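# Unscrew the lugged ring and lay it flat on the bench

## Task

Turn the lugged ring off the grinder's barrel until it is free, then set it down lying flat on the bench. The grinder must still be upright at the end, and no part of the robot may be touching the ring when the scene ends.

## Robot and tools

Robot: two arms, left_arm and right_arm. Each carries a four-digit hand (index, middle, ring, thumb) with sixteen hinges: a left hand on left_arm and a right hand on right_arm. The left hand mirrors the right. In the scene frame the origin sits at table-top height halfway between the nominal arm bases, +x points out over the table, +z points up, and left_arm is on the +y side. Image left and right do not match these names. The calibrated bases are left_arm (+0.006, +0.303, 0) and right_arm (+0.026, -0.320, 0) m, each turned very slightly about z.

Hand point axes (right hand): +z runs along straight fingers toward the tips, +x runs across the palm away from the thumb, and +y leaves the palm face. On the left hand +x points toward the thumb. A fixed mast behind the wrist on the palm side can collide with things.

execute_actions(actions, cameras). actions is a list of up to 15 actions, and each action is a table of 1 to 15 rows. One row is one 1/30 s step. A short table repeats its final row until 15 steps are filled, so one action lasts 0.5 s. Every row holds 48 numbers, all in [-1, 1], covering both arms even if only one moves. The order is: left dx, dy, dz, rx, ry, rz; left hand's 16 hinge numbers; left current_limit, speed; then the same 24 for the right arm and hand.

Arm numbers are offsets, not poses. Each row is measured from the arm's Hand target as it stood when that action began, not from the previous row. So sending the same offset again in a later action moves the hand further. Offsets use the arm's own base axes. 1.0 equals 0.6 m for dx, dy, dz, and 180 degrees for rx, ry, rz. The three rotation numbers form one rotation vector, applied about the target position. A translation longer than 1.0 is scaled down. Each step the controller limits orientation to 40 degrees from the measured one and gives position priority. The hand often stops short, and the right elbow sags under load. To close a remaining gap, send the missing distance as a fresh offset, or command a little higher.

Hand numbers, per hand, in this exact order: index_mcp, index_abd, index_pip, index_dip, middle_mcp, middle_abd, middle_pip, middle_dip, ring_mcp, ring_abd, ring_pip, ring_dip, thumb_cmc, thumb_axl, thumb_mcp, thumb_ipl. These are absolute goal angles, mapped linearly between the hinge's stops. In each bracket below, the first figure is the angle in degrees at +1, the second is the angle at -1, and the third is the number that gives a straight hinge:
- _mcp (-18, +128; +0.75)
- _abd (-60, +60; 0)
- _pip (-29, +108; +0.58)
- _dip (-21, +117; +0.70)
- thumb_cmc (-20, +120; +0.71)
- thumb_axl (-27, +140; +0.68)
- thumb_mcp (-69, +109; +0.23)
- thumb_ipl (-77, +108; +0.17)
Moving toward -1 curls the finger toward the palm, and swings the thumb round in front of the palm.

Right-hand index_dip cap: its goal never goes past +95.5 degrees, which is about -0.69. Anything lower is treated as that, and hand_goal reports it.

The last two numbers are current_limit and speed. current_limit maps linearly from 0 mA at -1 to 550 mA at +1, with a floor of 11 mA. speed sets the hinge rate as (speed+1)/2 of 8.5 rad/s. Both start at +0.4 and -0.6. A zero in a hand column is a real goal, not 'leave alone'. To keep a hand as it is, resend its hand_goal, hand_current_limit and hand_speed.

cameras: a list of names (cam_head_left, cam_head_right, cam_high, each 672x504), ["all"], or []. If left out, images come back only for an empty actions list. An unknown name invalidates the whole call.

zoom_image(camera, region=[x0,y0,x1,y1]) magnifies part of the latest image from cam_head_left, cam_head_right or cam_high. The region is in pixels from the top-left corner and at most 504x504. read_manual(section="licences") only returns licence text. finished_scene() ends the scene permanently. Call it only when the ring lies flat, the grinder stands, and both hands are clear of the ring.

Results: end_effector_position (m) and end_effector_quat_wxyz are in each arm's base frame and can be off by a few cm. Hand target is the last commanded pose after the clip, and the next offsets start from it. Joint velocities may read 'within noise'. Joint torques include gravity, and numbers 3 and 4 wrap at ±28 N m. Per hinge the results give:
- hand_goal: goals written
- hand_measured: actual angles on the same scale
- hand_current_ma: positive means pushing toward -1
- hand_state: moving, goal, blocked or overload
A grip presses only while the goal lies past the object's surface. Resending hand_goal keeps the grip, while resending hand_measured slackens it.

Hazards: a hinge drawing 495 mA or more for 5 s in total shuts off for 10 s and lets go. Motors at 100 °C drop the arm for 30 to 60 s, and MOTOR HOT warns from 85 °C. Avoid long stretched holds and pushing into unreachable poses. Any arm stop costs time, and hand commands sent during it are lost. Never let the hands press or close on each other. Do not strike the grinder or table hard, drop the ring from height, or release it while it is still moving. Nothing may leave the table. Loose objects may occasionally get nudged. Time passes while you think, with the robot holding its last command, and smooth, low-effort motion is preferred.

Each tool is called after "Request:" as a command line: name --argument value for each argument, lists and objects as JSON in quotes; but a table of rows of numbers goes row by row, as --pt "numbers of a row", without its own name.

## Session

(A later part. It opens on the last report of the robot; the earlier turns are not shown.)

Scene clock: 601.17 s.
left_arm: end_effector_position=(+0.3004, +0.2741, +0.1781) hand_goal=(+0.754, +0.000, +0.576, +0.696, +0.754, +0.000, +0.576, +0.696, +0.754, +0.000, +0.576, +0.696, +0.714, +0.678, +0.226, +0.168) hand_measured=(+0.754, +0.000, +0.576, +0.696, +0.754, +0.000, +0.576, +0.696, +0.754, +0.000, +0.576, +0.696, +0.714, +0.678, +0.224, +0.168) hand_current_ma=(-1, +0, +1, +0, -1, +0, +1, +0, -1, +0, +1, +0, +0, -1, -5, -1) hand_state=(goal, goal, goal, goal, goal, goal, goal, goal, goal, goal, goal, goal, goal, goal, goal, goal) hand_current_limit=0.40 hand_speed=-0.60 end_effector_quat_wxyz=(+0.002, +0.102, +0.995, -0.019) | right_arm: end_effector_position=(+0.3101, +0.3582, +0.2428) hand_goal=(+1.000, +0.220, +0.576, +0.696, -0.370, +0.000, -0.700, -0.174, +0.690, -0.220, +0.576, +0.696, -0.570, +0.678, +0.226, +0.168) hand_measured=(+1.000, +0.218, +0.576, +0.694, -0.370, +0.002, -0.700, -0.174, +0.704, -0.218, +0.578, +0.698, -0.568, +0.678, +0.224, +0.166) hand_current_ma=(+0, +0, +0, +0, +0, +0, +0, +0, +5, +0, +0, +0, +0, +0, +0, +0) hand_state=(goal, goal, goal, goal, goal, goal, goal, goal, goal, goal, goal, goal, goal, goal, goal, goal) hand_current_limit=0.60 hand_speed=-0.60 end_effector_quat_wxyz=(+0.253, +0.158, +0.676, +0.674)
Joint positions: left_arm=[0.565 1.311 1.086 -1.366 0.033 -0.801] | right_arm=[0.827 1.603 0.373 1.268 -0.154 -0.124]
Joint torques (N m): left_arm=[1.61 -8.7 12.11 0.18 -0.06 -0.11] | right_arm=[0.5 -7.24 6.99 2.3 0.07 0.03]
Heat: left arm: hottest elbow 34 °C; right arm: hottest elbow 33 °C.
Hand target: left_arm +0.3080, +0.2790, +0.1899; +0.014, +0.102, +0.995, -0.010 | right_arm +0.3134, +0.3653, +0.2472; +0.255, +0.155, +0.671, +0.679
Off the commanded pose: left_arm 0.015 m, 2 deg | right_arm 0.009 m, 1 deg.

Request:
execute_actions --actions '[[[0,0,0,0,0,0,0.754,0,0.576,0.696,0.754,0,0.576,0.696,0.754,0,0.576,0.696,0.714,0.678,0.226,0.168,0.4,-0.6,-0.011,0.0075,-0.03,-0.0092,0.0062,0,1,0.22,0.576,0.696,-0.37,0,-0.7,-0.174,0.69,-0.22,0.576,0.696,-0.571,0.678,0.226,0.168,0.6,-0.6]]]'

Scene clock: 606.17 s.
left_arm: end_effector_position=(+0.3004, +0.2741, +0.1781) hand_goal=(+0.754, +0.000, +0.576, +0.696, +0.754, +0.000, +0.576, +0.696, +0.754, +0.000, +0.576, +0.696, +0.714, +0.678, +0.226, +0.168) hand_measured=(+0.754, +0.000, +0.576, +0.696, +0.754, +0.000, +0.576, +0.696, +0.754, +0.000, +0.576, +0.696, +0.714, +0.678, +0.224, +0.168) hand_current_ma=(-1, +0, +1, +0, -1, +0, +1, +0, -1, +0, +1, +0, +0, -1, -5, -1) hand_state=(goal, goal, goal, goal, goal, goal, goal, goal, goal, goal, goal, goal, goal, goal, goal, goal) hand_current_limit=0.40 hand_speed=-0.60 end_effector_quat_wxyz=(+0.002, +0.102, +0.995, -0.019) | right_arm: end_effector_position=(+0.3084, +0.3647, +0.2269) hand_goal=(+1.000, +0.220, +0.576, +0.696, -0.370, +0.000, -0.700, -0.174, +0.690, -0.220, +0.576, +0.696, -0.570, +0.678, +0.226, +0.168) hand_measured=(+1.000, +0.218, +0.576, +0.694, -0.370, +0.002, -0.700, -0.174, +0.704, -0.218, +0.578, +0.698, -0.568, +0.678, +0.224, +0.166) hand_current_ma=(+0, +0, +0, +0, +0, +0, +0, +0, +5, +0, +0, +0, +0, +0, +0, +0) hand_state=(goal, goal, goal, goal, goal, goal, goal, goal, goal, goal, goal, goal, goal, goal, goal, goal) hand_current_limit=0.60 hand_speed=-0.60 end_effector_quat_wxyz=(+0.248, +0.164, +0.687, +0.663)
Joint positions: left_arm=[0.565 1.311 1.086 -1.366 0.033 -0.801] | right_arm=[0.847 1.638 0.373 1.268 -0.131 -0.124]
Joint torques (N m): left_arm=[1.61 -8.7 12.1 0.17 -0.06 -0.11] | right_arm=[0.62 -7.3 5.72 2.59 0.09 0]
Heat: left arm: hottest elbow 34 °C; right arm: hottest elbow 33 °C.
Hand target: left_arm +0.3080, +0.2790, +0.1899; +0.014, +0.102, +0.995, -0.010 | right_arm +0.3067, +0.3699, +0.2291; +0.251, +0.157, +0.683, +0.667
Off the commanded pose: left_arm 0.015 m, 2 deg | right_arm 0.006 m, 1 deg.

Request:
execute_actions --actions '[[[0,0,0,0,0,0,0.754,0,0.576,0.696,0.754,0,0.576,0.696,0.754,0,0.576,0.696,0.714,0.678,0.226,0.168,0.4,-0.6,0.0227,0.0387,0.0033,0,0,0,1,0.22,0.576,0.696,-0.37,0,-0.7,-0.174,0.69,-0.22,0.576,0.696,-0.571,0.678,0.226,0.168,0.6,-0.6]]]'

Scene clock: 609.63 s.
left_arm: end_effector_position=(+0.3004, +0.2741, +0.1781) hand_goal=(+0.754, +0.000, +0.576, +0.696, +0.754, +0.000, +0.576, +0.696, +0.754, +0.000, +0.576, +0.696, +0.714, +0.678, +0.226, +0.168) hand_measured=(+0.754, +0.000, +0.576, +0.696, +0.754, +0.000, +0.576, +0.696, +0.754, +0.000, +0.576, +0.696, +0.714, +0.678, +0.224, +0.168) hand_current_ma=(-1, +0, +1, +0, -1, +0, +1, +0, -1, +0, +1, +0, +0, -1, -5, -1) hand_state=(goal, goal, goal, goal, goal, goal, goal, goal, goal, goal, goal, goal, goal, goal, goal, goal) hand_current_limit=0.40 hand_speed=-0.60 end_effector_quat_wxyz=(+0.002, +0.102, +0.995, -0.019) | right_arm: end_effector_position=(+0.3155, +0.3773, +0.2282) hand_goal=(+1.000, +0.220, +0.576, +0.696, -0.370, +0.000, -0.700, -0.174, +0.690, -0.220, +0.576, +0.696, -0.570, +0.678, +0.226, +0.168) hand_measured=(+1.000, +0.218, +0.576, +0.694, -0.368, +0.002, -0.700, -0.174, +0.698, -0.208, +0.588, +0.698, -0.568, +0.678, +0.224, +0.166) hand_current_ma=(+0, +0, +0, +0, +0, +0, +0, +0, +2, +2, +3, +0, +0, +0, +0, +0) hand_state=(goal, goal, goal, goal, goal, goal, goal, goal, goal, goal, goal, goal, goal, goal, goal, goal) hand_current_limit=0.60 hand_speed=-0.60 end_effector_quat_wxyz=(+0.250, +0.164, +0.685, +0.664)
Joint positions: left_arm=[0.565 1.311 1.086 -1.366 0.033 -0.801] | right_arm=[0.859 1.661 0.412 1.257 -0.116 -0.124]
Joint torques (N m): left_arm=[1.61 -8.7 12.1 0.17 -0.06 -0.11] | right_arm=[0.44 -7.3 8.36 1.66 0.08 0.01]
Heat: left arm: hottest elbow 35 °C; right arm: hottest elbow 33 °C.
Hand target: left_arm +0.3080, +0.2790, +0.1899; +0.014, +0.102, +0.995, -0.010 | right_arm +0.3204, +0.3931, +0.2312; +0.251, +0.158, +0.683, +0.667
Off the commanded pose: left_arm 0.015 m, 2 deg | right_arm 0.017 m, 1 deg.

Request:
execute_actions --actions '[]' --cameras '["all"]'

Request:
zoom_image --camera "cam_head_left" --region '[300, 180, 360, 240]'

Request:
zoom_image --camera "cam_head_right" --region '[300, 180, 360, 240]'

Request:
zoom_image --camera "cam_high" --region '[370, 170, 430, 230]'

Scene clock: 611.43 s.
left_arm: end_effector_position=(+0.3004, +0.2741, +0.1781) hand_goal=(+0.754, +0.000, +0.576, +0.696, +0.754, +0.000, +0.576, +0.696, +0.754, +0.000, +0.576, +0.696, +0.714, +0.678, +0.226, +0.168) hand_measured=(+0.754, +0.000, +0.576, +0.696, +0.754, +0.000, +0.576, +0.696, +0.754, +0.000, +0.576, +0.696, +0.714, +0.678, +0.224, +0.168) hand_current_ma=(-1, +0, +1, +0, -1, +0, +1, +0, -1, +0, +1, +0, +0, -1, -5, -1) hand_state=(goal, goal, goal, goal, goal, goal, goal, goal, goal, goal, goal, goal, goal, goal, goal, goal) hand_current_limit=0.40 hand_speed=-0.60 end_effector_quat_wxyz=(+0.002, +0.102, +0.995, -0.019) | right_arm: end_effector_position=(+0.3155, +0.3773, +0.2282) hand_goal=(+1.000, +0.220, +0.576, +0.696, -0.370, +0.000, -0.700, -0.174, +0.690, -0.220, +0.576, +0.696, -0.570, +0.678, +0.226, +0.168) hand_measured=(+1.000, +0.218, +0.576, +0.694, -0.368, +0.002, -0.700, -0.174, +0.698, -0.208, +0.588, +0.698, -0.568, +0.678, +0.224, +0.166) hand_current_ma=(+0, +0, +0, +0, +0, +0, +0, +0, +2, +2, +3, +0, +0, +0, +0, +0) hand_state=(goal, goal, goal, goal, goal, goal, goal, goal, goal, goal, goal, goal, goal, goal, goal, goal) hand_current_limit=0.60 hand_speed=-0.60 end_effector_quat_wxyz=(+0.250, +0.164, +0.685, +0.664)
Joint positions: left_arm=[0.565 1.311 1.086 -1.366 0.033 -0.801] | right_arm=[0.859 1.661 0.412 1.257 -0.116 -0.124]
Joint velocities: within noise
Joint torques (N m): left_arm=[1.61 -8.7 12.11 0.17 -0.06 -0.11] | right_arm=[0.5 -7.41 8.39 1.61 0.08 -0.03]
Motor temperatures (°C): left_arm=[24 29 35 25 23 23] | right_arm=[22 25 33 25 22 22]
Heat: left arm: hottest elbow 35 °C; right arm: hottest elbow 33 °C.
Hand target: left_arm +0.3080, +0.2790, +0.1899; +0.014, +0.102, +0.995, -0.010 | right_arm +0.3204, +0.3931, +0.2312; +0.251, +0.158, +0.683, +0.667
Off the commanded pose: left_arm 0.015 m, 2 deg | right_arm 0.017 m, 1 deg.

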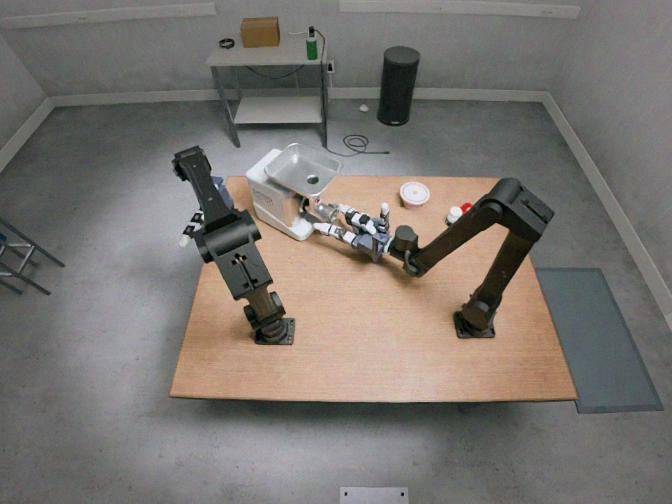

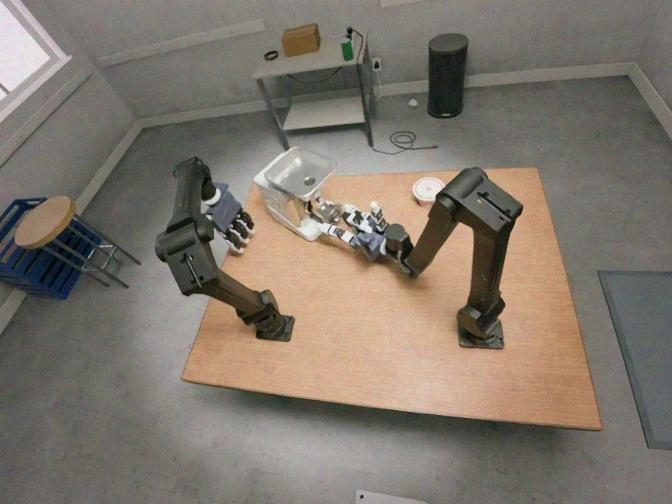

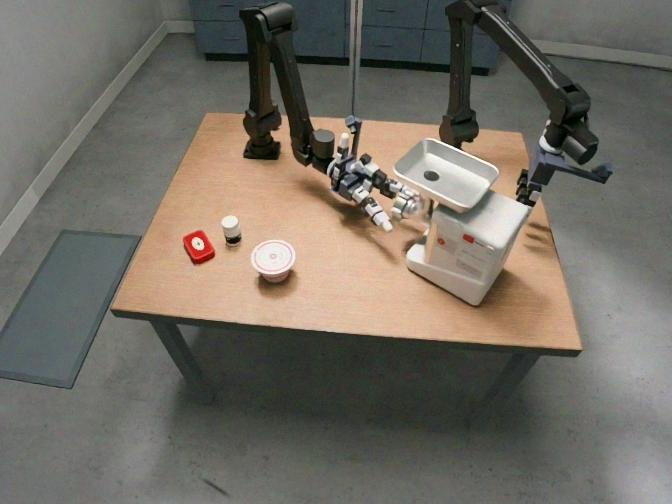

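Scaled by 8.400 from the camera's 672x504 image, which has a finer 960x720 frame.

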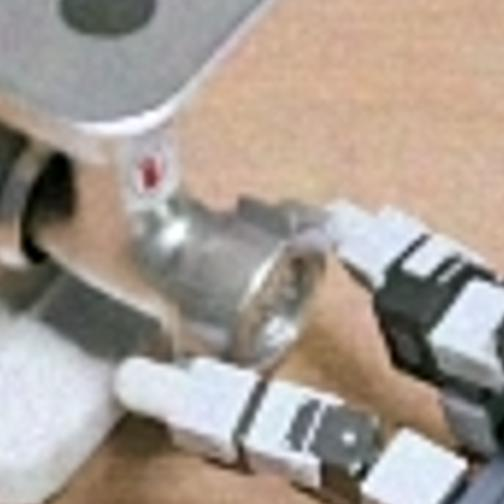

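Scaled by 8.400 from the camera's 672x504 image, which has a finer 960x720 frame.

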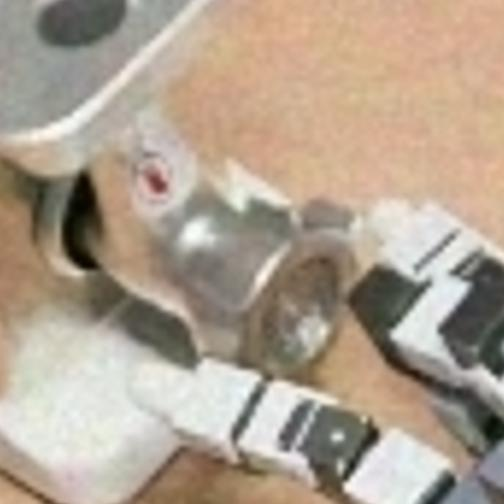

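Scaled by 8.400 from the camera's 672x504 image, which has a finer 960x720 frame.

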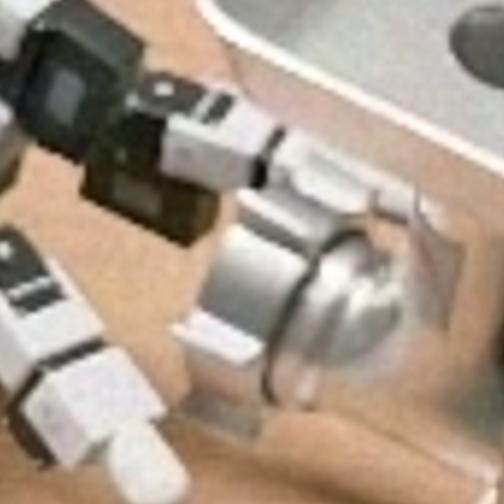

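Request:
execute_actions --actions '[[[0,0,0,0,0,0,0.754,0,0.576,0.696,0.754,0,0.576,0.696,0.754,0,0.576,0.696,0.714,0.678,0.226,0.168,0.4,-0.6,0.0186,0.0277,0,0,0,0,1,0.22,0.576,0.696,-0.37,0,-0.7,-0.174,0.69,-0.22,0.576,0.696,-0.571,0.678,0.226,0.168,0.6,-0.6]]]'

Scene clock: 617.27 s.
left_arm: end_effector_position=(+0.3004, +0.2741, +0.1781) hand_goal=(+0.754, +0.000, +0.576, +0.696, +0.754, +0.000, +0.576, +0.696, +0.754, +0.000, +0.576, +0.696, +0.714, +0.678, +0.226, +0.168) hand_measured=(+0.754, +0.000, +0.576, +0.696, +0.754, +0.000, +0.576, +0.696, +0.754, +0.000, +0.576, +0.696, +0.714, +0.678, +0.224, +0.168) hand_current_ma=(-1, +0, +1, +0, -1, +0, +1, +0, -1, +0, +1, +0, +0, -1, -5, -1) hand_state=(goal, goal, goal, goal, goal, goal, goal, goal, goal, goal, goal, goal, goal, goal, goal, goal) hand_current_limit=0.40 hand_speed=-0.60 end_effector_quat_wxyz=(+0.002, +0.102, +0.995, -0.019) | right_arm: end_effector_position=(+0.3165, +0.3784, +0.2246) hand_goal=(+1.000, +0.220, +0.576, +0.696, -0.370, +0.000, -0.700, -0.174, +0.690, -0.220, +0.576, +0.696, -0.570, +0.678, +0.226, +0.168) hand_measured=(+1.000, +0.218, +0.576, +0.694, -0.368, +0.002, -0.700, -0.174, +0.668, -0.202, +0.588, +0.698, -0.568, +0.678, +0.224, +0.166) hand_current_ma=(+0, +0, +0, +0, +0, +0, +0, +0, -11, +5, +3, +0, +0, +0, +0, +0) hand_state=(goal, goal, goal, goal, goal, goal, goal, goal, blocked, goal, goal, goal, goal, goal, goal, goal) hand_current_limit=0.60 hand_speed=-0.60 end_effector_quat_wxyz=(+0.249, +0.166, +0.688, +0.661)
Joint positions: left_arm=[0.565 1.311 1.086 -1.366 0.033 -0.801] | right_arm=[0.859 1.666 0.414 1.25 -0.115 -0.124]
Joint torques (N m): left_arm=[1.61 -8.76 12.11 0.18 -0.06 -0.11] | right_arm=[1.61 -6.18 11.97 1.17 0.28 0]
Heat: left arm: hottest elbow 35 °C; right arm: hottest elbow 33 °C.
Hand target: left_arm +0.3080, +0.2790, +0.1899; +0.014, +0.102, +0.995, -0.010 | right_arm +0.3315, +0.4097, +0.2312; +0.251, +0.158, +0.683, +0.667
Off the commanded pose: left_arm 0.015 m, 2 deg | right_arm 0.035 m, 1 deg.

Request:
execute_actions --actions '[]' --cameras '["all"]'

Request:
zoom_image --camera "cam_head_left" --region '[305, 200, 345, 240]'

Request:
zoom_image --camera "cam_head_right" --region '[305, 200, 345, 240]'

Request:
zoom_image --camera "cam_high" --region '[395, 180, 435, 220]'

Scene clock: 623.23 s.
left_arm: end_effector_position=(+0.3004, +0.2741, +0.1781) hand_goal=(+0.754, +0.000, +0.576, +0.696, +0.754, +0.000, +0.576, +0.696, +0.754, +0.000, +0.576, +0.696, +0.714, +0.678, +0.226, +0.168) hand_measured=(+0.754, +0.000, +0.576, +0.696, +0.754, +0.000, +0.576, +0.696, +0.754, +0.000, +0.576, +0.696, +0.714, +0.678, +0.224, +0.168) hand_current_ma=(-1, +0, +1, +0, -1, +0, +1, +0, -1, +0, +1, +0, +0, -1, -5, -1) hand_state=(goal, goal, goal, goal, goal, goal, goal, goal, goal, goal, goal, goal, goal, goal, goal, goal) hand_current_limit=0.40 hand_speed=-0.60 end_effector_quat_wxyz=(+0.002, +0.102, +0.995, -0.019) | right_arm: end_effector_position=(+0.3165, +0.3784, +0.2246) hand_goal=(+1.000, +0.220, +0.576, +0.696, -0.370, +0.000, -0.700, -0.174, +0.690, -0.220, +0.576, +0.696, -0.570, +0.678, +0.226, +0.168) hand_measured=(+1.000, +0.218, +0.576, +0.694, -0.368, +0.002, -0.700, -0.174, +0.668, -0.202, +0.588, +0.698, -0.568, +0.678, +0.224, +0.166) hand_current_ma=(+0, +0, +0, +0, +0, +0, +0, +0, -11, +5, +3, +0, +0, +0, +0, +0) hand_state=(goal, goal, goal, goal, goal, goal, goal, goal, blocked, goal, goal, goal, goal, goal, goal, goal) hand_current_limit=0.60 hand_speed=-0.60 end_effector_quat_wxyz=(+0.249, +0.166, +0.688, +0.661)
Joint positions: left_arm=[0.565 1.311 1.086 -1.366 0.033 -0.801] | right_arm=[0.859 1.666 0.414 1.25 -0.115 -0.124]
Joint velocities: within noise
Joint torques (N m): left_arm=[1.61 -8.7 12.1 0.18 -0.06 -0.11] | right_arm=[1.26 -5.83 12.04 1.13 0.24 -0.04]
Motor temperatures (°C): left_arm=[24 29 35 25 23 23] | right_arm=[22 25 33 25 22 22]
Heat: left arm: hottest elbow 35 °C; right arm: hottest elbow 33 °C.
Hand target: left_arm +0.3080, +0.2790, +0.1899; +0.014, +0.102, +0.995, -0.010 | right_arm +0.3315, +0.4097, +0.2312; +0.251, +0.158, +0.683, +0.667
Off the commanded pose: left_arm 0.015 m, 2 deg | right_arm 0.035 m, 1 deg.

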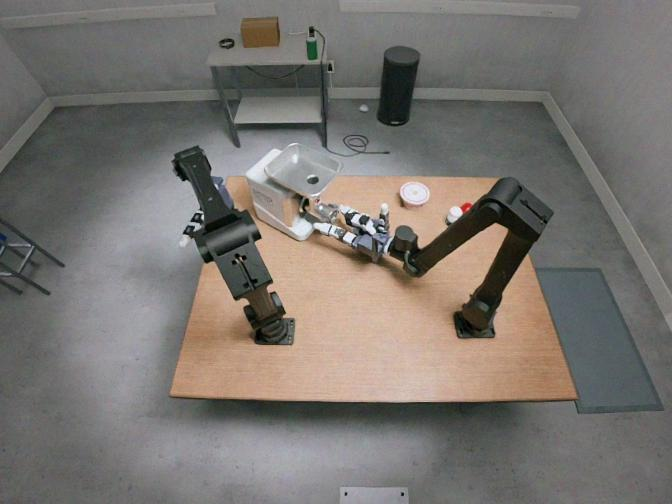

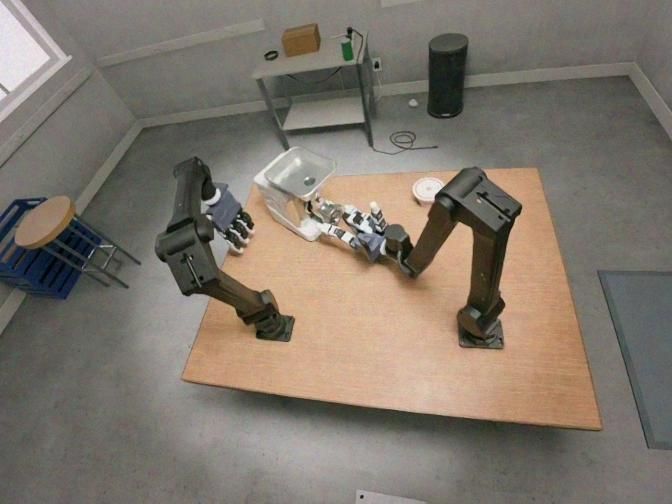

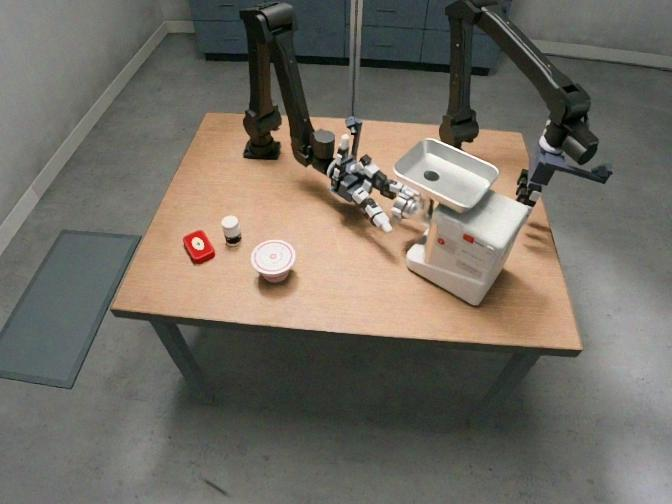

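Scaled by 12.600 from the camera's 672x504 image, which has a finer 960x720 frame.

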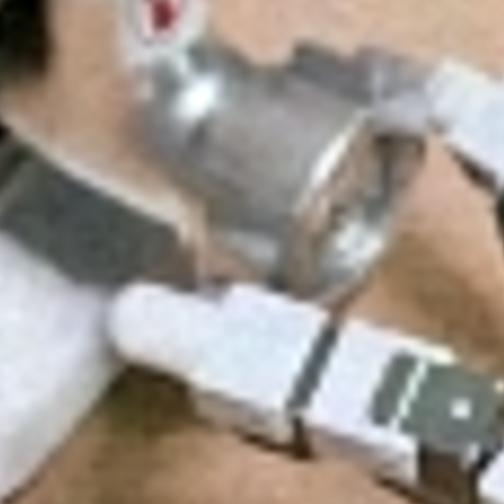

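Scaled by 12.600 from the camera's 672x504 image, which has a finer 960x720 frame.

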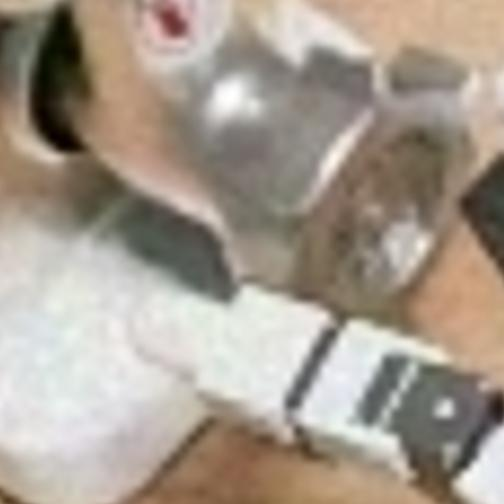

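Scaled by 12.600 from the camera's 672x504 image, which has a finer 960x720 frame.

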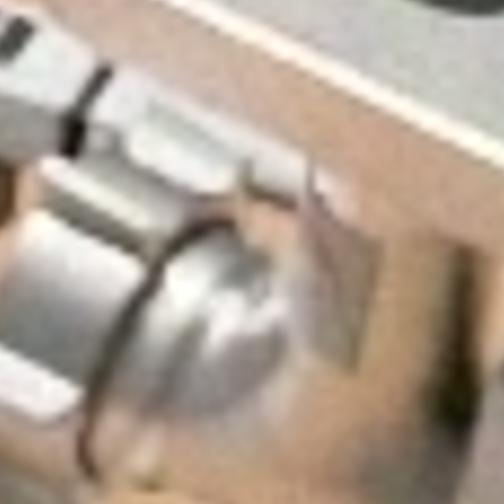

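Request:
execute_actions --actions '[[[0,0,0,0,0,0,0.754,0,0.576,0.696,0.754,0,0.576,0.696,0.754,0,0.576,0.696,0.714,0.678,0.226,0.168,0.4,-0.6,-0.0093,-0.0138,0.02,0,0,0,1,0.22,0.576,0.696,-0.37,0,-0.7,-0.174,0.69,-0.3,0.576,0.696,-0.571,0.678,0.226,0.168,0.6,-0.6]]]'

Scene clock: 650.30 s.
left_arm: end_effector_position=(+0.3004, +0.2741, +0.1781) hand_goal=(+0.754, +0.000, +0.576, +0.696, +0.754, +0.000, +0.576, +0.696, +0.754, +0.000, +0.576, +0.696, +0.714, +0.678, +0.226, +0.168) hand_measured=(+0.754, +0.000, +0.576, +0.696, +0.754, +0.000, +0.576, +0.696, +0.754, +0.000, +0.576, +0.696, +0.714, +0.678, +0.224, +0.168) hand_current_ma=(-1, +0, +1, +0, -1, +0, +1, +0, -1, +0, +1, +0, +0, -1, -5, -1) hand_state=(goal, goal, goal, goal, goal, goal, goal, goal, goal, goal, goal, goal, goal, goal, goal, goal) hand_current_limit=0.40 hand_speed=-0.60 end_effector_quat_wxyz=(+0.002, +0.102, +0.995, -0.019) | right_arm: end_effector_position=(+0.3178, +0.3789, +0.2262) hand_goal=(+1.000, +0.220, +0.576, +0.696, -0.370, +0.000, -0.700, -0.174, +0.690, -0.300, +0.576, +0.696, -0.570, +0.678, +0.226, +0.168) hand_measured=(+1.000, +0.218, +0.576, +0.694, -0.368, +0.002, -0.700, -0.174, +0.678, -0.250, +0.586, +0.696, -0.568, +0.678, +0.224, +0.166) hand_current_ma=(+0, +0, +0, +0, +0, +0, +0, +0, -3, +36, +2, +0, +0, +0, +0, +0) hand_state=(goal, goal, goal, goal, goal, goal, goal, goal, goal, blocked, goal, goal, goal, goal, goal, goal) hand_current_limit=0.60 hand_speed=-0.60 end_effector_quat_wxyz=(+0.247, +0.169, +0.694, +0.655)
Joint positions: left_arm=[0.565 1.311 1.086 -1.366 0.033 -0.801] | right_arm=[0.859 1.64 0.414 1.206 -0.111 -0.124]
Joint torques (N m): left_arm=[1.61 -8.76 12.1 0.2 -0.07 -0.11] | right_arm=[1.08 -8.29 10.54 1.31 -0.04 -0.01]
Heat: left arm: hottest elbow 35 °C; right arm: hottest elbow 34 °C.
Hand target: left_arm +0.3080, +0.2790, +0.1899; +0.014, +0.102, +0.995, -0.010 | right_arm +0.3260, +0.4015, +0.2431; +0.251, +0.158, +0.683, +0.667
Off the commanded pose: left_arm 0.015 m, 2 deg | right_arm 0.029 m, 2 deg.

Request:
execute_actions --actions '[]' --cameras '["cam_head_left","cam_head_right","cam_high"]'

Request:
zoom_image --camera "cam_head_left" --region '[290, 190, 350, 250]'

Request:
zoom_image --camera "cam_high" --region '[370, 160, 440, 240]'

Scene clock: 655.17 s.
left_arm: end_effector_position=(+0.3004, +0.2741, +0.1781) hand_goal=(+0.754, +0.000, +0.576, +0.696, +0.754, +0.000, +0.576, +0.696, +0.754, +0.000, +0.576, +0.696, +0.714, +0.678, +0.226, +0.168) hand_measured=(+0.754, +0.000, +0.576, +0.696, +0.754, +0.000, +0.576, +0.696, +0.754, +0.000, +0.576, +0.696, +0.714, +0.678, +0.224, +0.168) hand_current_ma=(-1, +0, +1, +0, -1, +0, +1, +0, -1, +0, +1, +0, +0, -1, -5, -1) hand_state=(goal, goal, goal, goal, goal, goal, goal, goal, goal, goal, goal, goal, goal, goal, goal, goal) hand_current_limit=0.40 hand_speed=-0.60 end_effector_quat_wxyz=(+0.002, +0.102, +0.995, -0.019) | right_arm: end_effector_position=(+0.3178, +0.3789, +0.2262) hand_goal=(+1.000, +0.220, +0.576, +0.696, -0.370, +0.000, -0.700, -0.174, +0.690, -0.300, +0.576, +0.696, -0.570, +0.678, +0.226, +0.168) hand_measured=(+1.000, +0.218, +0.576, +0.694, -0.368, +0.002, -0.700, -0.174, +0.678, -0.250, +0.586, +0.696, -0.568, +0.678, +0.224, +0.166) hand_current_ma=(+0, +0, +0, +0, +0, +0, +0, +0, -3, +36, +2, +0, +0, +0, +0, +0) hand_state=(goal, goal, goal, goal, goal, goal, goal, goal, goal, blocked, goal, goal, goal, goal, goal, goal) hand_current_limit=0.60 hand_speed=-0.60 end_effector_quat_wxyz=(+0.247, +0.169, +0.694, +0.655)
Joint positions: left_arm=[0.565 1.311 1.086 -1.366 0.033 -0.801] | right_arm=[0.859 1.64 0.414 1.206 -0.111 -0.124]
Joint velocities: within noise
Joint torques (N m): left_arm=[1.61 -8.76 12.1 0.18 -0.07 -0.11] | right_arm=[0.62 -8.12 10.44 1.2 0 -0.02]
Motor temperatures (°C): left_arm=[24 29 35 25 23 23] | right_arm=[22 25 34 24 22 22]
Heat: left arm: hottest elbow 35 °C; right arm: hottest elbow 34 °C.
Hand target: left_arm +0.3080, +0.2790, +0.1899; +0.014, +0.102, +0.995, -0.010 | right_arm +0.3260, +0.4015, +0.2431; +0.251, +0.158, +0.683, +0.667
Off the commanded pose: left_arm 0.015 m, 2 deg | right_arm 0.029 m, 2 deg.

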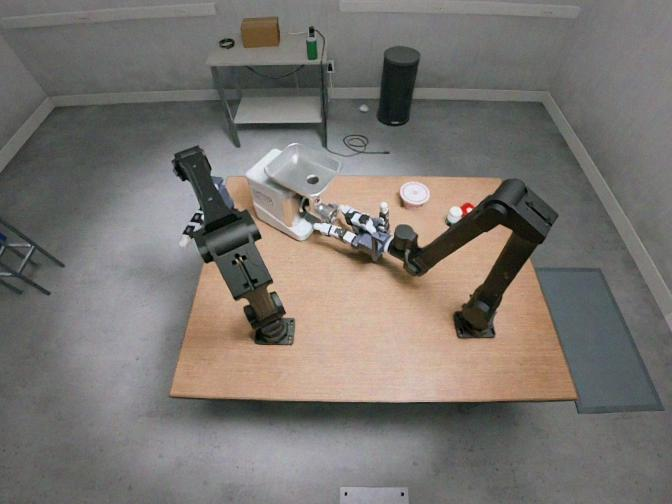

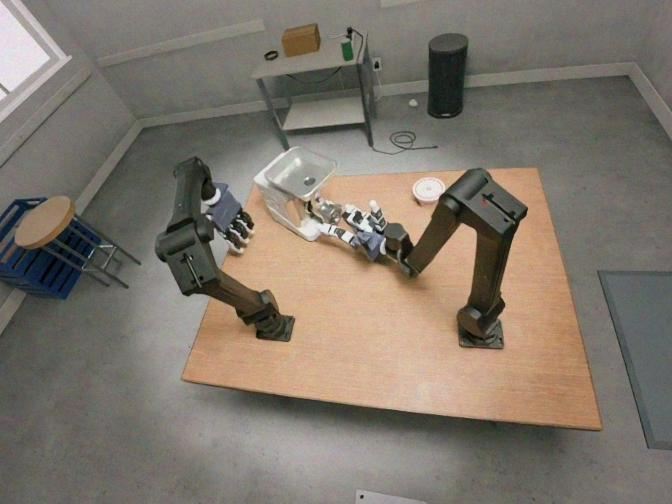

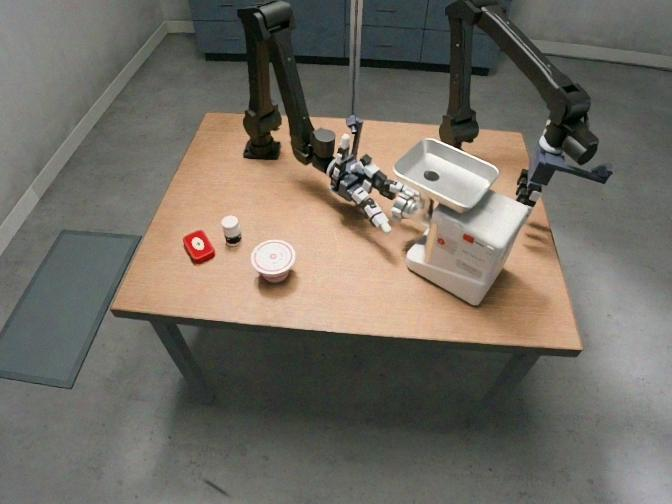

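Scaled by 8.400 from the camera's 672x504 image, which has a finer 960x720 frame.

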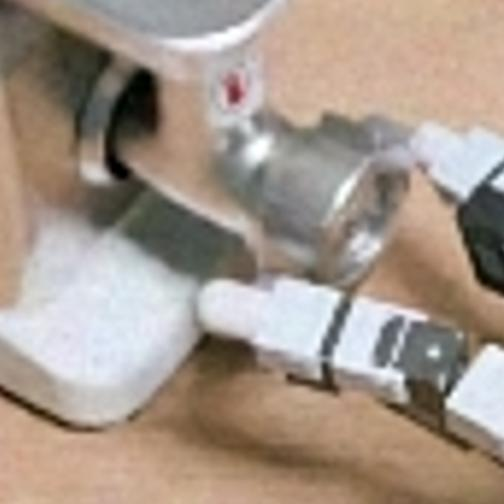

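Scaled by 6.300 from the camera's 672x504 image, which has a finer 960x720 frame.

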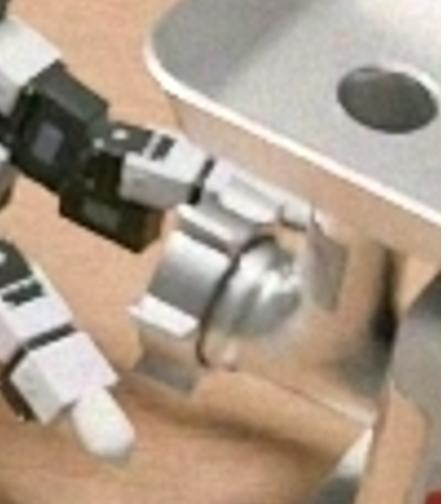

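Request:
execute_actions --actions '[[[0,0,0,0,0,0,0.754,0,0.576,0.696,0.754,0,0.576,0.696,0.754,0,0.576,0.696,0.714,0.678,0.226,0.168,0.4,-0.6,0,0,0,0,0,0,1,0.22,0.576,0.696,-0.37,0,-0.7,-0.174,0.69,-0.45,0.576,0.696,-0.571,0.678,0.226,0.168,0.6,-0.6]]]'

Scene clock: 663.87 s.
left_arm: end_effector_position=(+0.3004, +0.2741, +0.1781) hand_goal=(+0.754, +0.000, +0.576, +0.696, +0.754, +0.000, +0.576, +0.696, +0.754, +0.000, +0.576, +0.696, +0.714, +0.678, +0.226, +0.168) hand_measured=(+0.754, +0.000, +0.576, +0.696, +0.754, +0.000, +0.576, +0.696, +0.754, +0.000, +0.576, +0.696, +0.714, +0.678, +0.224, +0.168) hand_current_ma=(-1, +0, +1, +0, -1, +0, +1, +0, -1, +0, +1, +0, +0, -1, -5, -1) hand_state=(goal, goal, goal, goal, goal, goal, goal, goal, goal, goal, goal, goal, goal, goal, goal, goal) hand_current_limit=0.40 hand_speed=-0.60 end_effector_quat_wxyz=(+0.002, +0.102, +0.995, -0.019) | right_arm: end_effector_position=(+0.3233, +0.3892, +0.2378) hand_goal=(+1.000, +0.220, +0.576, +0.696, -0.370, +0.000, -0.700, -0.174, +0.690, -0.450, +0.576, +0.696, -0.570, +0.678, +0.226, +0.168) hand_measured=(+1.000, +0.218, +0.576, +0.694, -0.368, +0.002, -0.700, -0.174, +0.696, -0.448, +0.584, +0.696, -0.568, +0.678, +0.224, +0.166) hand_current_ma=(+0, +0, +0, +0, +0, +0, +0, +0, +1, +0, +2, +0, +0, +0, +0, +0) hand_state=(goal, goal, goal, goal, goal, goal, goal, goal, goal, goal, goal, goal, goal, goal, goal, goal) hand_current_limit=0.60 hand_speed=-0.60 end_effector_quat_wxyz=(+0.251, +0.165, +0.686, +0.663)
Joint positions: left_arm=[0.565 1.311 1.086 -1.366 0.033 -0.801] | right_arm=[0.865 1.639 0.452 1.193 -0.108 -0.124]
Joint torques (N m): left_arm=[1.61 -8.7 12.1 0.18 -0.06 -0.11] | right_arm=[0.32 -8.47 8.02 1.65 -0.11 0]
Heat: left arm: hottest elbow 35 °C; right arm: hottest elbow 34 °C.
Hand target: left_arm +0.3080, +0.2790, +0.1899; +0.014, +0.102, +0.995, -0.010 | right_arm +0.3260, +0.4014, +0.2430; +0.251, +0.158, +0.683, +0.667
Off the commanded pose: left_arm 0.015 m, 2 deg | right_arm 0.014 m, 1 deg.

Request:
execute_actions --actions '[[[0,0,0,0,0,0,0.754,0,0.576,0.696,0.754,0,0.576,0.696,0.754,0,0.576,0.696,0.714,0.678,0.226,0.168,0.4,-0.6,0.0153,0.0304,-0.015,0,0,0,1,0.32,0.576,0.696,-0.37,0,-0.7,-0.174,0.69,-0.4,0.576,0.696,-0.571,0.678,0.226,0.168,0.6,-0.6]],[[0,0,0,0,0,0,0.754,0,0.576,0.696,0.754,0,0.576,0.696,0.754,0,0.576,0.696,0.714,0.678,0.226,0.168,0.4,-0.6,0.0035,0.0055,0,0,0,0,1,0.32,0.576,0.696,-0.37,0,-0.7,-0.174,0.69,-0.35,0.576,0.696,-0.571,0.678,0.226,0.168,0.6,-0.6]]]' --cameras '["cam_head_left","cam_head_right","cam_high"]'

Request:
zoom_image --camera "cam_head_left" --region '[290, 190, 350, 250]'

Request:
zoom_image --camera "cam_high" --region '[370, 160, 440, 240]'

Scene clock: 669.93 s.
left_arm: end_effector_position=(+0.3004, +0.2741, +0.1781) hand_goal=(+0.754, +0.000, +0.576, +0.696, +0.754, +0.000, +0.576, +0.696, +0.754, +0.000, +0.576, +0.696, +0.714, +0.678, +0.226, +0.168) hand_measured=(+0.754, +0.000, +0.576, +0.696, +0.754, +0.000, +0.576, +0.696, +0.754, +0.000, +0.576, +0.696, +0.714, +0.678, +0.224, +0.168) hand_current_ma=(-1, +0, +1, +0, -1, +0, +1, +0, -1, +0, +1, +0, +0, -1, -5, -1) hand_state=(goal, goal, goal, goal, goal, goal, goal, goal, goal, goal, goal, goal, goal, goal, goal, goal) hand_current_limit=0.40 hand_speed=-0.60 end_effector_quat_wxyz=(+0.002, +0.102, +0.995, -0.019) | right_arm: end_effector_position=(+0.3331, +0.4078, +0.2277) hand_goal=(+1.000, +0.320, +0.576, +0.696, -0.370, +0.000, -0.700, -0.174, +0.690, -0.350, +0.576, +0.696, -0.570, +0.678, +0.226, +0.168) hand_measured=(+1.000, +0.316, +0.576, +0.694, -0.370, +0.002, -0.700, -0.174, +0.694, -0.352, +0.580, +0.696, -0.568, +0.678, +0.224, +0.166) hand_current_ma=(+0, +0, +0, +0, +0, +0, +0, +0, +0, +0, +1, +0, +0, +0, +0, +0) hand_state=(goal, goal, goal, goal, goal, goal, goal, goal, goal, goal, goal, goal, goal, goal, goal, goal) hand_current_limit=0.60 hand_speed=-0.60 end_effector_quat_wxyz=(+0.248, +0.165, +0.689, +0.661)
Joint positions: left_arm=[0.565 1.311 1.086 -1.366 0.033 -0.801] | right_arm=[0.877 1.701 0.505 1.193 -0.099 -0.124]
Joint torques (N m): left_arm=[1.61 -8.7 12.08 0.17 -0.07 -0.11] | right_arm=[0.67 -8.94 8.96 1.94 0.07 -0.02]
Heat: left arm: hottest elbow 35 °C; right arm: hottest elbow 34 °C.
Hand target: left_arm +0.3080, +0.2790, +0.1899; +0.014, +0.102, +0.995, -0.010 | right_arm +0.3372, +0.4230, +0.2341; +0.251, +0.157, +0.683, +0.667
Off the commanded pose: left_arm 0.015 m, 2 deg | right_arm 0.017 m, 1 deg.

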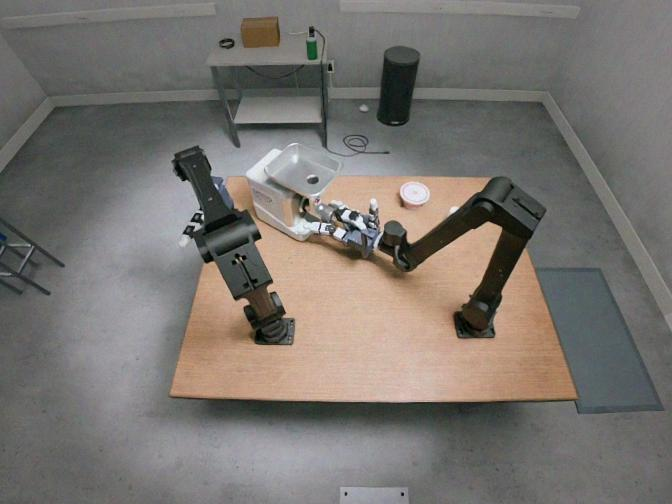

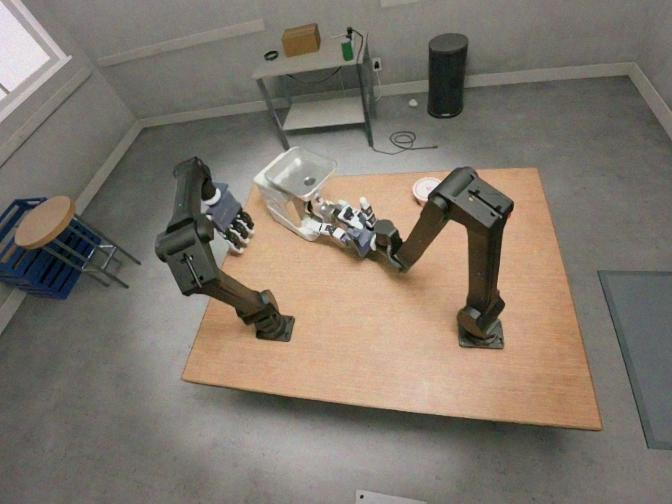

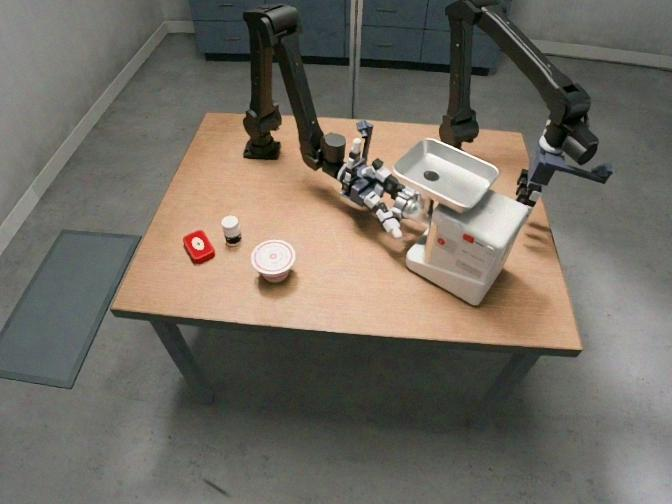

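Scaled by 8.400 from the camera's 672x504 image, which has a finer 960x720 frame.

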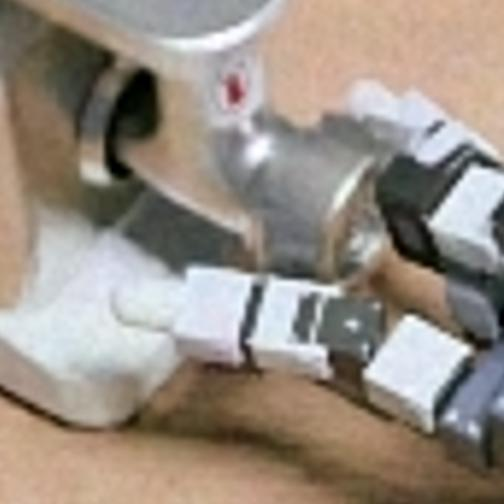

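Scaled by 6.300 from the camera's 672x504 image, which has a finer 960x720 frame.

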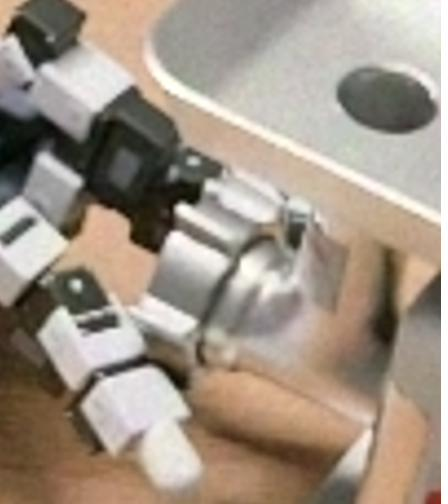

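Request:
execute_actions --actions '[[[0,0,0,0,0,0,0.754,0,0.576,0.696,0.754,0,0.576,0.696,0.754,0,0.576,0.696,0.714,0.678,0.226,0.168,0.4,-0.6,0,0,0.003,0,0,0,1,0.15,0.576,0.696,-0.37,0,-0.7,-0.174,0.69,-0.15,0.576,0.696,-0.571,0.678,0.226,0.168,0.6,-0.7]],[[0,0,0,0,0,0,0.754,0,0.576,0.696,0.754,0,0.576,0.696,0.754,0,0.576,0.696,0.714,0.678,0.226,0.168,0.4,-0.6,0,0,0,0,0,0,1,-0.02,0.576,0.696,-0.37,0,-0.7,-0.174,0.69,0.02,0.576,0.696,-0.571,0.678,0.226,0.168,0.6,-0.7]]]' --cameras '["cam_head_left","cam_head_right","cam_high"]'

Request:
zoom_image --camera "cam_head_left" --region '[290, 190, 350, 250]'

Request:
zoom_image --camera "cam_high" --region '[370, 160, 440, 240]'

Scene clock: 678.60 s.
left_arm: end_effector_position=(+0.3004, +0.2741, +0.1781) hand_goal=(+0.754, +0.000, +0.576, +0.696, +0.754, +0.000, +0.576, +0.696, +0.754, +0.000, +0.576, +0.696, +0.714, +0.678, +0.226, +0.168) hand_measured=(+0.754, +0.000, +0.576, +0.696, +0.754, +0.000, +0.576, +0.696, +0.754, +0.000, +0.576, +0.696, +0.714, +0.678, +0.224, +0.168) hand_current_ma=(-1, +0, +1, +0, -1, +0, +1, +0, -1, +0, +1, +0, +0, -1, -5, -1) hand_state=(goal, goal, goal, goal, goal, goal, goal, goal, goal, goal, goal, goal, goal, goal, goal, goal) hand_current_limit=0.40 hand_speed=-0.60 end_effector_quat_wxyz=(+0.002, +0.102, +0.995, -0.019) | right_arm: end_effector_position=(+0.3331, +0.4078, +0.2277) hand_goal=(+1.000, -0.020, +0.576, +0.696, -0.370, +0.000, -0.700, -0.174, +0.690, +0.020, +0.576, +0.696, -0.570, +0.678, +0.226, +0.168) hand_measured=(+1.000, +0.216, +0.586, +0.694, -0.370, +0.002, -0.700, -0.174, +0.688, -0.276, +0.574, +0.696, -0.568, +0.678, +0.224, +0.166) hand_current_ma=(+0, +440, +2, +0, +0, +0, +0, +0, +0, -440, +0, +0, +0, +0, +0, +0) hand_state=(goal, blocked, goal, goal, goal, goal, goal, goal, goal, blocked, goal, goal, goal, goal, goal, goal) hand_current_limit=0.60 hand_speed=-0.70 end_effector_quat_wxyz=(+0.248, +0.165, +0.689, +0.661)
Joint positions: left_arm=[0.565 1.311 1.086 -1.366 0.033 -0.801] | right_arm=[0.877 1.701 0.505 1.193 -0.099 -0.124]
Joint torques (N m): left_arm=[1.61 -8.7 12.11 0.17 -0.06 -0.11] | right_arm=[0.67 -9.11 8.76 1.76 0.04 -0.02]
Heat: left arm: hottest elbow 35 °C; right arm: hottest elbow 34 °C.
Hand target: left_arm +0.3080, +0.2790, +0.1899; +0.014, +0.102, +0.995, -0.010 | right_arm +0.3372, +0.4229, +0.2359; +0.251, +0.158, +0.683, +0.667
Off the commanded pose: left_arm 0.015 m, 2 deg | right_arm 0.018 m, 1 deg.

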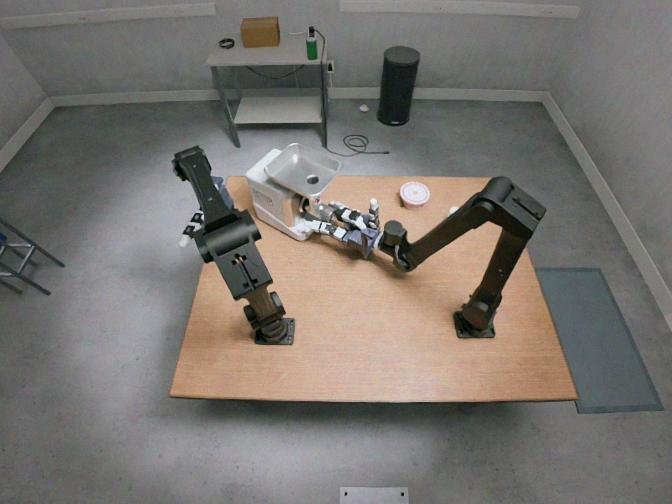

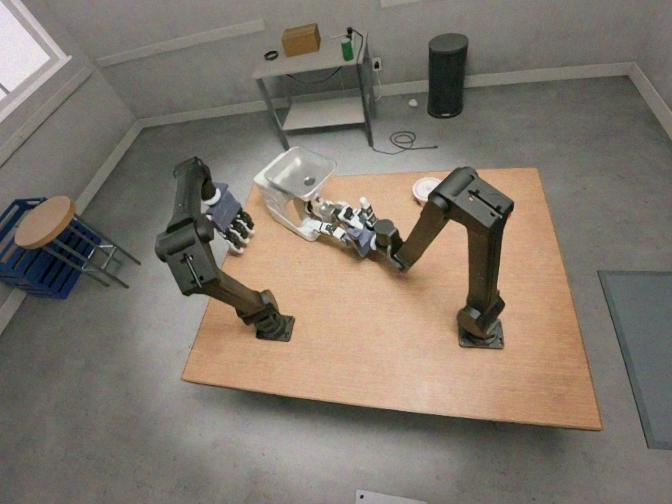

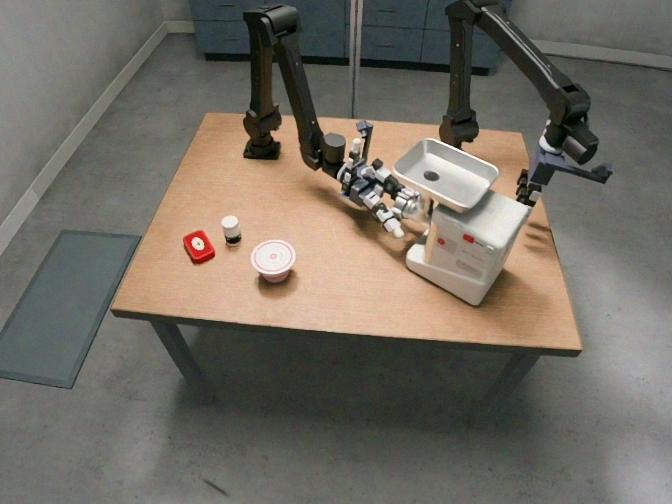

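Scaled by 8.400 from the camera's 672x504 image, which has a finer 960x720 frame.

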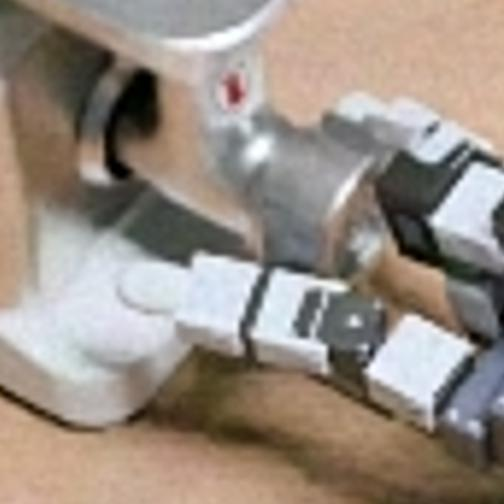

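Scaled by 6.300 from the camera's 672x504 image, which has a finer 960x720 frame.

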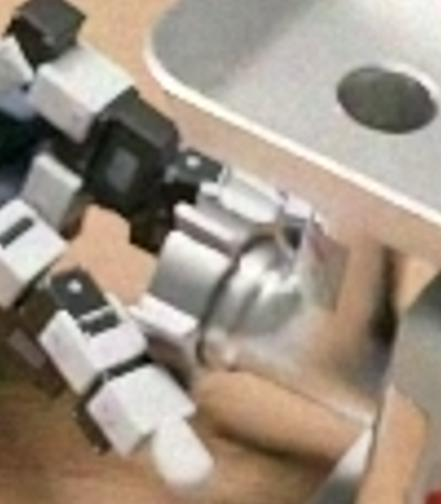

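Request:
execute_actions --actions '[[[0,0,0,0,0,0,0.754,0,0.576,0.696,0.754,0,0.576,0.696,0.754,0,0.576,0.696,0.714,0.678,0.226,0.168,0.4,-0.6,0,0,0,0,0,0,1,0.35,0.576,0.696,-0.37,0,-0.7,-0.174,0.69,-0.42,0.576,0.696,-0.571,0.678,0.226,0.168,0.6,-0.6]],[[0,0,0,0,0,0,0.754,0,0.576,0.696,0.754,0,0.576,0.696,0.754,0,0.576,0.696,0.714,0.678,0.226,0.168,0.4,-0.6,-0.033,-0.0511,0,0,0,0,1,0.35,0.576,0.696,-0.37,0,-0.7,-0.174,0.69,-0.42,0.576,0.696,-0.571,0.678,0.226,0.168,0.6,-0.6]],[[0,0,0,0,0,0,0.754,0,0.576,0.696,0.754,0,0.576,0.696,0.754,0,0.576,0.696,0.714,0.678,0.226,0.168,0.4,-0.6,-0.0373,-0.0553,0,0,0,0,1,0.35,0.576,0.696,-0.37,0,-0.7,-0.174,0.69,-0.42,0.576,0.696,-0.571,0.678,0.226,0.168,0.6,-0.6]],[[0,0,0,0,0,0,0.754,0,0.576,0.696,0.754,0,0.576,0.696,0.754,0,0.576,0.696,0.714,0.678,0.226,0.168,0.4,-0.6,-0.0373,-0.0553,0.015,0,0,0,0.75,0.1,0.3,0.4,-0.37,0,-0.7,-0.174,0.72,-0.42,0.576,0.696,-0.571,0.678,0.226,0.168,0.6,-0.6]]]'

Scene clock: 706.83 s.
left_arm: end_effector_position=(+0.3004, +0.2741, +0.1781) hand_goal=(+0.754, +0.000, +0.576, +0.696, +0.754, +0.000, +0.576, +0.696, +0.754, +0.000, +0.576, +0.696, +0.714, +0.678, +0.226, +0.168) hand_measured=(+0.754, +0.000, +0.576, +0.696, +0.754, +0.000, +0.576, +0.696, +0.754, +0.000, +0.576, +0.696, +0.714, +0.678, +0.224, +0.168) hand_current_ma=(-1, +0, +1, +0, -1, +0, +1, +0, -1, +0, +1, +0, +0, -1, -5, -1) hand_state=(goal, goal, goal, goal, goal, goal, goal, goal, goal, goal, goal, goal, goal, goal, goal, goal) hand_current_limit=0.40 hand_speed=-0.60 end_effector_quat_wxyz=(+0.002, +0.102, +0.995, -0.019) | right_arm: end_effector_position=(+0.2697, +0.3281, +0.2461) hand_goal=(+0.750, +0.100, +0.300, +0.400, -0.370, +0.000, -0.700, -0.174, +0.720, -0.420, +0.576, +0.696, -0.570, +0.678, +0.226, +0.168) hand_measured=(+0.768, +0.102, +0.308, +0.404, -0.368, +0.002, -0.700, -0.174, +0.728, -0.418, +0.576, +0.696, -0.568, +0.678, +0.224, +0.166) hand_current_ma=(+7, +0, +1, +0, +0, +0, +0, +0, +2, +0, +0, +0, +0, +0, +0, +0) hand_state=(goal, goal, goal, goal, goal, goal, goal, goal, goal, goal, goal, goal, goal, goal, goal, goal) hand_current_limit=0.60 hand_speed=-0.60 end_effector_quat_wxyz=(+0.246, +0.157, +0.682, +0.670)
Joint positions: left_arm=[0.565 1.311 1.086 -1.366 0.033 -0.801] | right_arm=[0.856 1.469 0.239 1.249 -0.136 -0.124]
Joint torques (N m): left_arm=[1.55 -8.7 12.08 0.17 -0.06 -0.11] | right_arm=[-1.03 -5.89 5.11 2.17 -0.15 -0.01]
Heat: left arm: hottest elbow 35 °C; right arm: hottest elbow 33 °C.
Hand target: left_arm +0.3080, +0.2790, +0.1899; +0.014, +0.102, +0.995, -0.010 | right_arm +0.2727, +0.3259, +0.2450; +0.251, +0.158, +0.683, +0.667
Off the commanded pose: left_arm 0.015 m, 2 deg | right_arm 0.004 m, 1 deg.


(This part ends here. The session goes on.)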